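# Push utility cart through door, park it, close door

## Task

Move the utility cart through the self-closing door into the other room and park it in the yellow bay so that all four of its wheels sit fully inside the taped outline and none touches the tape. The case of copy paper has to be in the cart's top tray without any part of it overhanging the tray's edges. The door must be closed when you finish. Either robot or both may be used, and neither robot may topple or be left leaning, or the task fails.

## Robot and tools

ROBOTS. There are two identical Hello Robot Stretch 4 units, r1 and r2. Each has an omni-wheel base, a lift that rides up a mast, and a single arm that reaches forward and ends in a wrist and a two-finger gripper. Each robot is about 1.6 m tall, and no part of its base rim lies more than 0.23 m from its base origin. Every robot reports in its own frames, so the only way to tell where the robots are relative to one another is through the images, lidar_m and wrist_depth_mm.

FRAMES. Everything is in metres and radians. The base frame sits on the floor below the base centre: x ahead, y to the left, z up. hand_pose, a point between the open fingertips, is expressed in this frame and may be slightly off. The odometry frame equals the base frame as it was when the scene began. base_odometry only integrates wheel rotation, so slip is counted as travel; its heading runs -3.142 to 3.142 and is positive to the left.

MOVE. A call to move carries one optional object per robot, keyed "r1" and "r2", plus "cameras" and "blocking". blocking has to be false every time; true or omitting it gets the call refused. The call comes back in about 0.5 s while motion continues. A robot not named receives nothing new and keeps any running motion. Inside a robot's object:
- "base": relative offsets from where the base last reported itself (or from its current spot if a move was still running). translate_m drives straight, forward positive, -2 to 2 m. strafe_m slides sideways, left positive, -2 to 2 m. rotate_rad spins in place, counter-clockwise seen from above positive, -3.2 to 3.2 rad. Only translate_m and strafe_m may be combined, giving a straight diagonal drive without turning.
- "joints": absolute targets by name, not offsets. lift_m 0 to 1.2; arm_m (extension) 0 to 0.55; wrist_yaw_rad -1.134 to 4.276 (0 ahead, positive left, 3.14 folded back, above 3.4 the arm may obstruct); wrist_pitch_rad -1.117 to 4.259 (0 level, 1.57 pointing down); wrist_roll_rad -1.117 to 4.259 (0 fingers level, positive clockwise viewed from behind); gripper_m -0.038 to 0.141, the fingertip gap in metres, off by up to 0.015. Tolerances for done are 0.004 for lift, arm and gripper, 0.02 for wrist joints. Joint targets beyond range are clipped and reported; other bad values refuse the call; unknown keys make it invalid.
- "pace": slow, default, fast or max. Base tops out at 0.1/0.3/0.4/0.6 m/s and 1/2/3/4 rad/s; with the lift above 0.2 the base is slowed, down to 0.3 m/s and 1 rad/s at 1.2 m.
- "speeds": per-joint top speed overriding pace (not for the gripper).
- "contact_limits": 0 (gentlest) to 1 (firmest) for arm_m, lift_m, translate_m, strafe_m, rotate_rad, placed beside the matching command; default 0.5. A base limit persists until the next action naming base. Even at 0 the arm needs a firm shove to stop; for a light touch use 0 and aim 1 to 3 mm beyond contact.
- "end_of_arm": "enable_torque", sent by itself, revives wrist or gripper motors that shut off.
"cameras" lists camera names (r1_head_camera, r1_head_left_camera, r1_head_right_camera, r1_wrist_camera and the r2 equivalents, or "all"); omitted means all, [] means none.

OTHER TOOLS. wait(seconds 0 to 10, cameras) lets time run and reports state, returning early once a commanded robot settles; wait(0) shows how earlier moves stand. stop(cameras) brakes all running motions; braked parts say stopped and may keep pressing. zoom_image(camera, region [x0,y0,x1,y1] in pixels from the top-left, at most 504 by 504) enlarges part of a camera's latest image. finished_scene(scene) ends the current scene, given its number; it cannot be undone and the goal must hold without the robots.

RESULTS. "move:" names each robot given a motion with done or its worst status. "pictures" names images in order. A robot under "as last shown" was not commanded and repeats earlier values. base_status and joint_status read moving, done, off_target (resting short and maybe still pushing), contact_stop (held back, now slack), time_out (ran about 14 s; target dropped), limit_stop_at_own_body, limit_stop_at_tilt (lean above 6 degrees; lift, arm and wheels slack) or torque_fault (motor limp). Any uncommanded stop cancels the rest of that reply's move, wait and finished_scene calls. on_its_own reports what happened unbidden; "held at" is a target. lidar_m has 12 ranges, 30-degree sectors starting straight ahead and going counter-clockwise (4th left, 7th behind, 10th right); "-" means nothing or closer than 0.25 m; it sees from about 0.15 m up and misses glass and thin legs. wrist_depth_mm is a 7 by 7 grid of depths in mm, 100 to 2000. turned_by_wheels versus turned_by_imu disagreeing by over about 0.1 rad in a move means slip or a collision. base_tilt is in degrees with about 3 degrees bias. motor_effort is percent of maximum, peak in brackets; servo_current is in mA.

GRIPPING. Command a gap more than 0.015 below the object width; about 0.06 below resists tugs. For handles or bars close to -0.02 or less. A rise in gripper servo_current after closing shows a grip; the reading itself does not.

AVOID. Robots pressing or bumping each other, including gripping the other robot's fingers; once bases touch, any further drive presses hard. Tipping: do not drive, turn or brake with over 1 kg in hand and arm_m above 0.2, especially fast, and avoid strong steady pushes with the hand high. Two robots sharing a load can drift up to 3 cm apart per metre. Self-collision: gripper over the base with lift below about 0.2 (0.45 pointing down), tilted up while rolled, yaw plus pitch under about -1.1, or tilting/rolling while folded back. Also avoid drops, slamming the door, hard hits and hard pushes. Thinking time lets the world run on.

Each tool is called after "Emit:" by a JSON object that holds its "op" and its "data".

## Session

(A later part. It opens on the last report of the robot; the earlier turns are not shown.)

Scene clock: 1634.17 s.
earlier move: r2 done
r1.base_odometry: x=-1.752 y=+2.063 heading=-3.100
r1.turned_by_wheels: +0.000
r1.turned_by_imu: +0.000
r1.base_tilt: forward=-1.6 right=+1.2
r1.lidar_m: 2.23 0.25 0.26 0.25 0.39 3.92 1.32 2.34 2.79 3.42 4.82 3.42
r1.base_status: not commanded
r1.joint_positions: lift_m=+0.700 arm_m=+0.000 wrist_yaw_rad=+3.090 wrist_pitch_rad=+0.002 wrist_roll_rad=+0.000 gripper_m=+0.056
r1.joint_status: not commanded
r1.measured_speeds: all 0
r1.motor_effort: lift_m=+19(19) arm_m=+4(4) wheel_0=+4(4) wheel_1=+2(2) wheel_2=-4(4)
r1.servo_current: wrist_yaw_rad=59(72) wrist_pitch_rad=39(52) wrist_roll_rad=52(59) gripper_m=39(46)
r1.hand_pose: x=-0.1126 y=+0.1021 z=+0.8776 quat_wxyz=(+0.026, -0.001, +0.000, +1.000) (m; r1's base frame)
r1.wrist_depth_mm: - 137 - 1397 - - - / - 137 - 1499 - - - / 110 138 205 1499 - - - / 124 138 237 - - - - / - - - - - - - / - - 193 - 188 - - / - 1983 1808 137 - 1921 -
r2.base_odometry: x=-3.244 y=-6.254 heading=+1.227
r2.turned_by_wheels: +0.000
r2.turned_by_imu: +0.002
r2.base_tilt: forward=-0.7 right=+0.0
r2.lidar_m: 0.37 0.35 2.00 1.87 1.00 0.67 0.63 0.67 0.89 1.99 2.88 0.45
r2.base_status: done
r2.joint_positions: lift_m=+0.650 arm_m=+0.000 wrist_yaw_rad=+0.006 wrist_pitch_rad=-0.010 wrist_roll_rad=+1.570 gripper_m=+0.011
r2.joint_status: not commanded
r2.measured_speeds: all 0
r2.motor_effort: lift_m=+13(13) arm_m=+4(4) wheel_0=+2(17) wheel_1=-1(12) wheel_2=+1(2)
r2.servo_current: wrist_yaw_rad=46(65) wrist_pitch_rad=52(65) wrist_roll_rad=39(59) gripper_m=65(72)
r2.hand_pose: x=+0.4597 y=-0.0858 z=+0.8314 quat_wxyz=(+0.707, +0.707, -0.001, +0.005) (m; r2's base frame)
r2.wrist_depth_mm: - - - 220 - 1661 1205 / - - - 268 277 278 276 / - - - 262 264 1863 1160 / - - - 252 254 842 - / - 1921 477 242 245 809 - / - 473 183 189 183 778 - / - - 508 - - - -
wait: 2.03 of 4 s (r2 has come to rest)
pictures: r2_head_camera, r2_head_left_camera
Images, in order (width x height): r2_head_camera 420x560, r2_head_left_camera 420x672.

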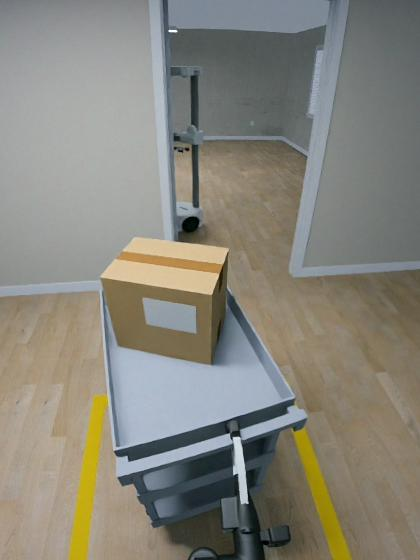

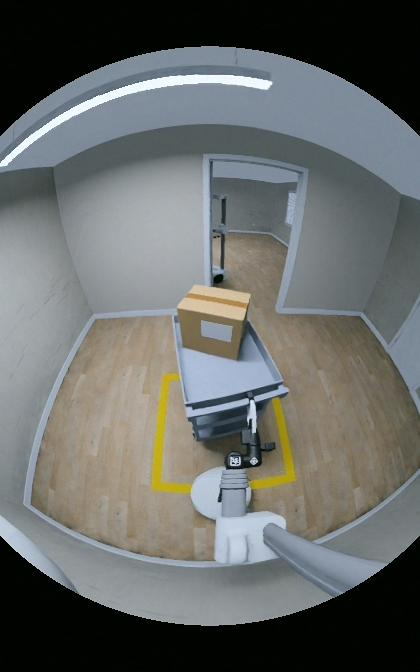

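Emit:
{"op": "move", "data": {"r2": {"base":{"strafe_m":-0.2},"pace":"default"}, "cameras": [], "blocking": false}}

Emit:
{"op": "wait", "data": {"seconds": 4, "cameras": []}}

Emit:
{"op": "move", "data": {"r2": {"base":{"translate_m":-0.16,"strafe_m":-0.08},"pace":"default"}, "cameras": [], "blocking": false}}

Emit:
{"op": "wait", "data": {"seconds": 4, "cameras": []}}

Emit:
{"op": "move", "data": {"r2": {"base":{"strafe_m":0.6},"pace":"default"}, "cameras": [], "blocking": false}}

Emit:
{"op": "wait", "data": {"seconds": 5, "cameras": ["r2_head_camera"]}}

Scene clock: 1648.93 s.
move: r2 moving
r1: as last shown
r1.base_tilt: forward=-1.6 right=+1.3
r1.lidar_m: 2.22 0.25 0.29 0.25 0.40 3.92 1.29 2.34 2.79 3.39 4.82 3.48
r1.motor_effort: lift_m=+19(19) arm_m=+4(4) wheel_0=+3(4) wheel_1=+2(2) wheel_2=-4(4)
r1.servo_current: wrist_yaw_rad=46(65) wrist_pitch_rad=46(46) wrist_roll_rad=46(59) gripper_m=46(46)
r1.wrist_depth_mm: - 137 - 1397 - - - / - 137 - 1537 - - - / 110 138 204 1464 - - - / 124 139 237 - - - - / - - - - - - - / - - 193 - 187 - - / - 1921 1863 137 - 1863 -
r2.base_odometry: x=-3.210 y=-6.267 heading=+1.227
r2.turned_by_wheels: +0.000
r2.turned_by_imu: +0.001
r2.base_tilt: forward=-0.7 right=+0.1
r2.lidar_m: 0.37 0.36 2.04 1.92 1.00 0.68 0.60 0.65 0.84 1.97 2.82 0.45
r2.base_status: strafe_m moving
r2.joint_positions: lift_m=+0.650 arm_m=+0.000 wrist_yaw_rad=+0.006 wrist_pitch_rad=-0.010 wrist_roll_rad=+1.570 gripper_m=+0.011
r2.joint_status: not commanded
r2.measured_speeds: translate_m=+0.000 strafe_m=-0.140 rotate_rad=+0.003 lift_m=+0.000 arm_m=+0.000 wrist_yaw_rad=+0.000 wrist_pitch_rad=+0.000 wrist_roll_rad=+0.000
r2.motor_effort: lift_m=+13(13) arm_m=+4(4) wheel_0=+15(15) wheel_1=-9(12) wheel_2=+0(2)
r2.servo_current: wrist_yaw_rad=52(59) wrist_pitch_rad=52(59) wrist_roll_rad=39(59) gripper_m=65(72)
r2.hand_pose: x=+0.4597 y=-0.0858 z=+0.8314 quat_wxyz=(+0.707, +0.707, -0.001, +0.005) (m; r2's base frame)
r2.wrist_depth_mm: - - - 228 - 1708 1205 / - - - 253 283 285 281 / - - - 264 272 1863 1229 / - - - 254 257 1863 - / - - 504 244 245 809 - / - 469 184 189 177 778 - / - - 492 - - - -
pictures: none
No camera images: "cameras" was empty.

Scene clock: 1650.40 s.
earlier move: r2 done
r1.base_odometry: x=-1.752 y=+2.063 heading=-3.100
r1.turned_by_wheels: +0.000
r1.turned_by_imu: +0.000
r1.base_tilt: forward=-1.6 right=+1.3
r1.lidar_m: 2.22 0.26 0.28 0.25 0.40 2.58 1.30 2.35 2.79 3.41 4.80 3.46
r1.base_status: not commanded
r1.joint_positions: lift_m=+0.700 arm_m=+0.000 wrist_yaw_rad=+3.090 wrist_pitch_rad=+0.002 wrist_roll_rad=+0.000 gripper_m=+0.056
r1.joint_status: not commanded
r1.measured_speeds: all 0
r1.motor_effort: lift_m=+19(19) arm_m=+4(4) wheel_0=+4(5) wheel_1=+2(2) wheel_2=-4(4)
r1.servo_current: wrist_yaw_rad=52(65) wrist_pitch_rad=39(52) wrist_roll_rad=52(59) gripper_m=39(46)
r1.hand_pose: x=-0.1126 y=+0.1021 z=+0.8776 quat_wxyz=(+0.026, -0.001, +0.000, +1.000) (m; r1's base frame)
r1.wrist_depth_mm: - 137 - 1397 - - - / - 137 - 1499 - - - / 110 138 204 1499 - - - / 124 139 238 - - - - / - - - - - - - / - - 193 - 187 - - / - 1921 1863 137 - 1921 -
r2.base_odometry: x=-3.056 y=-6.322 heading=+1.227
r2.turned_by_wheels: +0.000
r2.turned_by_imu: +0.001
r2.base_tilt: forward=-0.7 right=+0.1
r2.lidar_m: 0.30 0.28 2.23 2.08 0.96 0.64 0.62 0.64 0.85 1.99 2.68 0.50
r2.base_status: done
r2.joint_positions: lift_m=+0.650 arm_m=+0.000 wrist_yaw_rad=+0.003 wrist_pitch_rad=-0.010 wrist_roll_rad=+1.570 gripper_m=+0.011
r2.joint_status: not commanded
r2.measured_speeds: all 0
r2.motor_effort: lift_m=+13(13) arm_m=+4(4) wheel_0=+3(17) wheel_1=-1(12) wheel_2=+1(3)
r2.servo_current: wrist_yaw_rad=52(65) wrist_pitch_rad=52(59) wrist_roll_rad=46(59) gripper_m=59(72)
r2.hand_pose: x=+0.4595 y=-0.0865 z=+0.8314 quat_wxyz=(+0.707, +0.707, -0.002, +0.004) (m; r2's base frame)
r2.wrist_depth_mm: - - - - - 1661 1255 / - - - 271 - 1756 1229 / - - - 296 317 322 320 / - - - 270 287 1863 1229 / - - - 220 257 1921 539 / - 1983 181 191 182 - - / - 436 433 - - - -
wait: 1.47 of 4 s (r2 has come to rest)
pictures: none
No camera images: "cameras" was empty.

Scene clock: 1650.90 s.
move: r2 moving
r1: as last shown
r1.lidar_m: 2.23 0.25 0.25 0.25 0.40 2.60 1.29 2.31 2.79 3.38 4.82 3.46
r1.motor_effort: lift_m=+19(19) arm_m=+4(4) wheel_0=+4(4) wheel_1=+1(2) wheel_2=-4(4)
r1.servo_current: wrist_yaw_rad=65(65) wrist_pitch_rad=39(46) wrist_roll_rad=39(72) gripper_m=52(52)
r1.wrist_depth_mm: - 137 - 1397 - - - / - 137 - 1499 - - - / 110 138 205 1464 - - - / 124 138 238 - - - - / - - - - - - - / - - 193 - 187 - - / - 1983 1863 137 - 1863 -
r2.base_odometry: x=-3.052 y=-6.356 heading=+1.228
r2.turned_by_wheels: +0.001
r2.turned_by_imu: +0.001
r2.base_tilt: forward=-0.6 right=+0.0
r2.lidar_m: 0.32 0.28 2.21 2.10 0.94 0.63 0.58 0.59 0.82 1.87 2.69 0.46
r2.base_status: translate_m moving; strafe_m moving
r2.joint_positions: lift_m=+0.650 arm_m=+0.000 wrist_yaw_rad=+0.008 wrist_pitch_rad=-0.010 wrist_roll_rad=+1.570 gripper_m=+0.011
r2.joint_status: not commanded
r2.measured_speeds: translate_m=-0.123 strafe_m=-0.062 rotate_rad=+0.003 lift_m=+0.000 arm_m=+0.000 wrist_yaw_rad=+0.000 wrist_pitch_rad=+0.000 wrist_roll_rad=+0.000
r2.motor_effort: lift_m=+13(13) arm_m=+0(4) wheel_0=-1(4) wheel_1=-11(12) wheel_2=+20(21)
r2.servo_current: wrist_yaw_rad=59(59) wrist_pitch_rad=52(59) wrist_roll_rad=39(52) gripper_m=65(72)
r2.hand_pose: x=+0.4600 y=-0.0851 z=+0.8314 quat_wxyz=(+0.707, +0.707, -0.001, +0.006) (m; r2's base frame)
r2.wrist_depth_mm: - - - - - 1756 1229 / - - - 268 - 1708 1229 / - - - 241 315 319 317 / - - - 268 287 1863 1255 / - - - 220 257 1863 - / - - 184 183 182 759 - / - - 439 - - - -
pictures: none
No camera images: "cameras" was empty.

Scene clock: 1652.30 s.
earlier move: r2 done
r1.base_odometry: x=-1.752 y=+2.063 heading=-3.100
r1.turned_by_wheels: +0.000
r1.turned_by_imu: +0.000
r1.base_tilt: forward=-1.6 right=+1.3
r1.lidar_m: 2.17 0.25 0.25 0.25 0.39 2.60 1.31 2.36 2.78 3.40 4.83 3.46
r1.base_status: not commanded
r1.joint_positions: lift_m=+0.700 arm_m=+0.000 wrist_yaw_rad=+3.090 wrist_pitch_rad=+0.002 wrist_roll_rad=+0.000 gripper_m=+0.056
r1.joint_status: not commanded
r1.measured_speeds: all 0
r1.motor_effort: lift_m=+19(19) arm_m=+4(4) wheel_0=+4(4) wheel_1=+1(2) wheel_2=-4(4)
r1.servo_current: wrist_yaw_rad=46(65) wrist_pitch_rad=46(52) wrist_roll_rad=46(72) gripper_m=46(52)
r1.hand_pose: x=-0.1126 y=+0.1021 z=+0.8776 quat_wxyz=(+0.026, -0.001, +0.000, +1.000) (m; r1's base frame)
r1.wrist_depth_mm: - 137 - 1464 - - - / - 137 - 1430 - - - / 110 137 205 1464 - - - / 124 139 237 - - - - / - - - - - - - / - - 193 - 187 - - / - 1921 1808 137 - 1921 -
r2.base_odometry: x=-3.035 y=-6.499 heading=+1.227
r2.turned_by_wheels: -0.001
r2.turned_by_imu: -0.002
r2.base_tilt: forward=-0.7 right=+0.1
r2.lidar_m: 0.30 0.27 2.27 2.15 0.73 0.50 0.44 0.47 0.64 1.45 2.66 0.48
r2.base_status: done
r2.joint_positions: lift_m=+0.650 arm_m=+0.000 wrist_yaw_rad=-0.001 wrist_pitch_rad=-0.010 wrist_roll_rad=+1.570 gripper_m=+0.011
r2.joint_status: not commanded
r2.measured_speeds: all 0
r2.motor_effort: lift_m=+13(13) arm_m=-3(4) wheel_0=-6(9) wheel_1=-3(12) wheel_2=+1(21)
r2.servo_current: wrist_yaw_rad=46(65) wrist_pitch_rad=59(59) wrist_roll_rad=46(59) gripper_m=65(72)
r2.hand_pose: x=+0.4592 y=-0.0878 z=+0.8314 quat_wxyz=(+0.707, +0.707, -0.004, +0.003) (m; r2's base frame)
r2.wrist_depth_mm: - - - - - 1808 1205 / - - - 270 - 1808 1229 / - - - 293 314 319 320 / - - - 265 285 1921 1255 / - - - 215 253 1983 - / - - 183 189 186 788 - / - 439 430 - - 741 -
wait: 1.40 of 4 s (r2 has come to rest)
pictures: none
No camera images: "cameras" was empty.

Scene clock: 1652.80 s.
move: r2 moving
r1: as last shown
r1.lidar_m: 2.22 0.25 0.25 0.25 0.40 2.61 1.30 2.35 2.78 3.45 4.81 3.44
r1.motor_effort: lift_m=+19(19) arm_m=+4(4) wheel_0=+4(4) wheel_1=+2(2) wheel_2=-4(4)
r1.servo_current: wrist_yaw_rad=59(72) wrist_pitch_rad=39(52) wrist_roll_rad=59(59) gripper_m=46(46)
r1.wrist_depth_mm: - 137 - 1430 - - - / - 137 - 1499 - - - / 110 138 205 1464 - - - / 123 139 237 - - - - / - - - - - - - / - - 195 - 187 - - / - 1921 1863 137 - 1863 -
r2.base_odometry: x=-3.069 y=-6.487 heading=+1.226
r2.turned_by_wheels: -0.001
r2.turned_by_imu: -0.007
r2.base_tilt: forward=-0.7 right=+0.1
r2.lidar_m: 0.30 0.27 2.25 2.10 0.74 0.48 0.45 0.46 0.62 1.48 2.70 0.49
r2.base_status: strafe_m moving
r2.joint_positions: lift_m=+0.650 arm_m=+0.000 wrist_yaw_rad=-0.007 wrist_pitch_rad=-0.010 wrist_roll_rad=+1.570 gripper_m=+0.011
r2.joint_status: not commanded
r2.measured_speeds: translate_m=-0.003 strafe_m=+0.147 rotate_rad=+0.013 lift_m=+0.000 arm_m=+0.000 wrist_yaw_rad=-0.004 wrist_pitch_rad=+0.000 wrist_roll_rad=+0.000
r2.motor_effort: lift_m=+13(13) arm_m=-4(4) wheel_0=-16(19) wheel_1=+10(10) wheel_2=-2(4)
r2.servo_current: wrist_yaw_rad=52(59) wrist_pitch_rad=59(59) wrist_roll_rad=52(52) gripper_m=59(65)
r2.hand_pose: x=+0.4586 y=-0.0896 z=+0.8314 quat_wxyz=(+0.707, +0.707, -0.006, +0.001) (m; r2's base frame)
r2.wrist_depth_mm: - - - - - 1863 1205 / - - - 268 - 1661 1205 / - - - 294 312 324 322 / - - - 264 283 1863 1281 / - - - 211 249 1983 - / - - 183 185 185 778 - / - 439 436 - - 750 -
pictures: none
No camera images: "cameras" was empty.

Scene clock: 1655.63 s.
earlier move: r2 done
r1.base_odometry: x=-1.752 y=+2.063 heading=-3.100
r1.turned_by_wheels: +0.000
r1.turned_by_imu: +0.000
r1.base_tilt: forward=-1.5 right=+1.3
r1.lidar_m: 2.23 0.26 0.25 0.25 0.37 3.92 1.30 2.34 2.78 3.39 4.81 3.47
r1.base_status: not commanded
r1.joint_positions: lift_m=+0.700 arm_m=+0.000 wrist_yaw_rad=+3.090 wrist_pitch_rad=+0.002 wrist_roll_rad=+0.000 gripper_m=+0.056
r1.joint_status: not commanded
r1.measured_speeds: all 0
r1.motor_effort: lift_m=+19(19) arm_m=+4(4) wheel_0=+3(5) wheel_1=+2(2) wheel_2=-4(4)
r1.servo_current: wrist_yaw_rad=26(72) wrist_pitch_rad=39(52) wrist_roll_rad=52(65) gripper_m=46(52)
r1.hand_pose: x=-0.1126 y=+0.1021 z=+0.8776 quat_wxyz=(+0.026, -0.001, +0.000, +1.000) (m; r1's base frame)
r1.wrist_depth_mm: - 137 - 1430 - - - / - 137 - 1499 - - - / 110 138 204 1499 - - - / 124 139 237 - - - - / - - - - - - - / - - 193 - 187 - - / - 1921 1808 137 - 1863 -
r2.base_odometry: x=-3.599 y=-6.297 heading=+1.226
r2.turned_by_wheels: +0.000
r2.turned_by_imu: -0.024
r2.base_tilt: forward=-0.7 right=+0.1
r2.lidar_m: 0.41 0.43 1.68 1.54 0.84 0.57 0.51 0.54 0.69 1.49 3.21 0.43
r2.base_status: done
r2.joint_positions: lift_m=+0.650 arm_m=+0.000 wrist_yaw_rad=-0.004 wrist_pitch_rad=-0.010 wrist_roll_rad=+1.570 gripper_m=+0.011
r2.joint_status: not commanded
r2.measured_speeds: all 0
r2.motor_effort: lift_m=+13(13) arm_m=-4(4) wheel_0=-4(21) wheel_1=+2(11) wheel_2=-3(6)
r2.servo_current: wrist_yaw_rad=39(72) wrist_pitch_rad=59(65) wrist_roll_rad=33(65) gripper_m=59(72)
r2.hand_pose: x=+0.4590 y=-0.0885 z=+0.8314 quat_wxyz=(+0.707, +0.707, -0.005, +0.002) (m; r2's base frame)
r2.wrist_depth_mm: - - - 220 231 231 239 / - - - 230 230 1863 1160 / - - 580 232 232 809 - / - - 469 236 234 820 - / - - 492 236 236 831 - / - - 183 189 185 - - / - - - - - - -
wait: 2.83 of 5 s (r2 has come to rest)
pictures: r2_head_camera
Images, in order (width x height): r2_head_camera 420x560.

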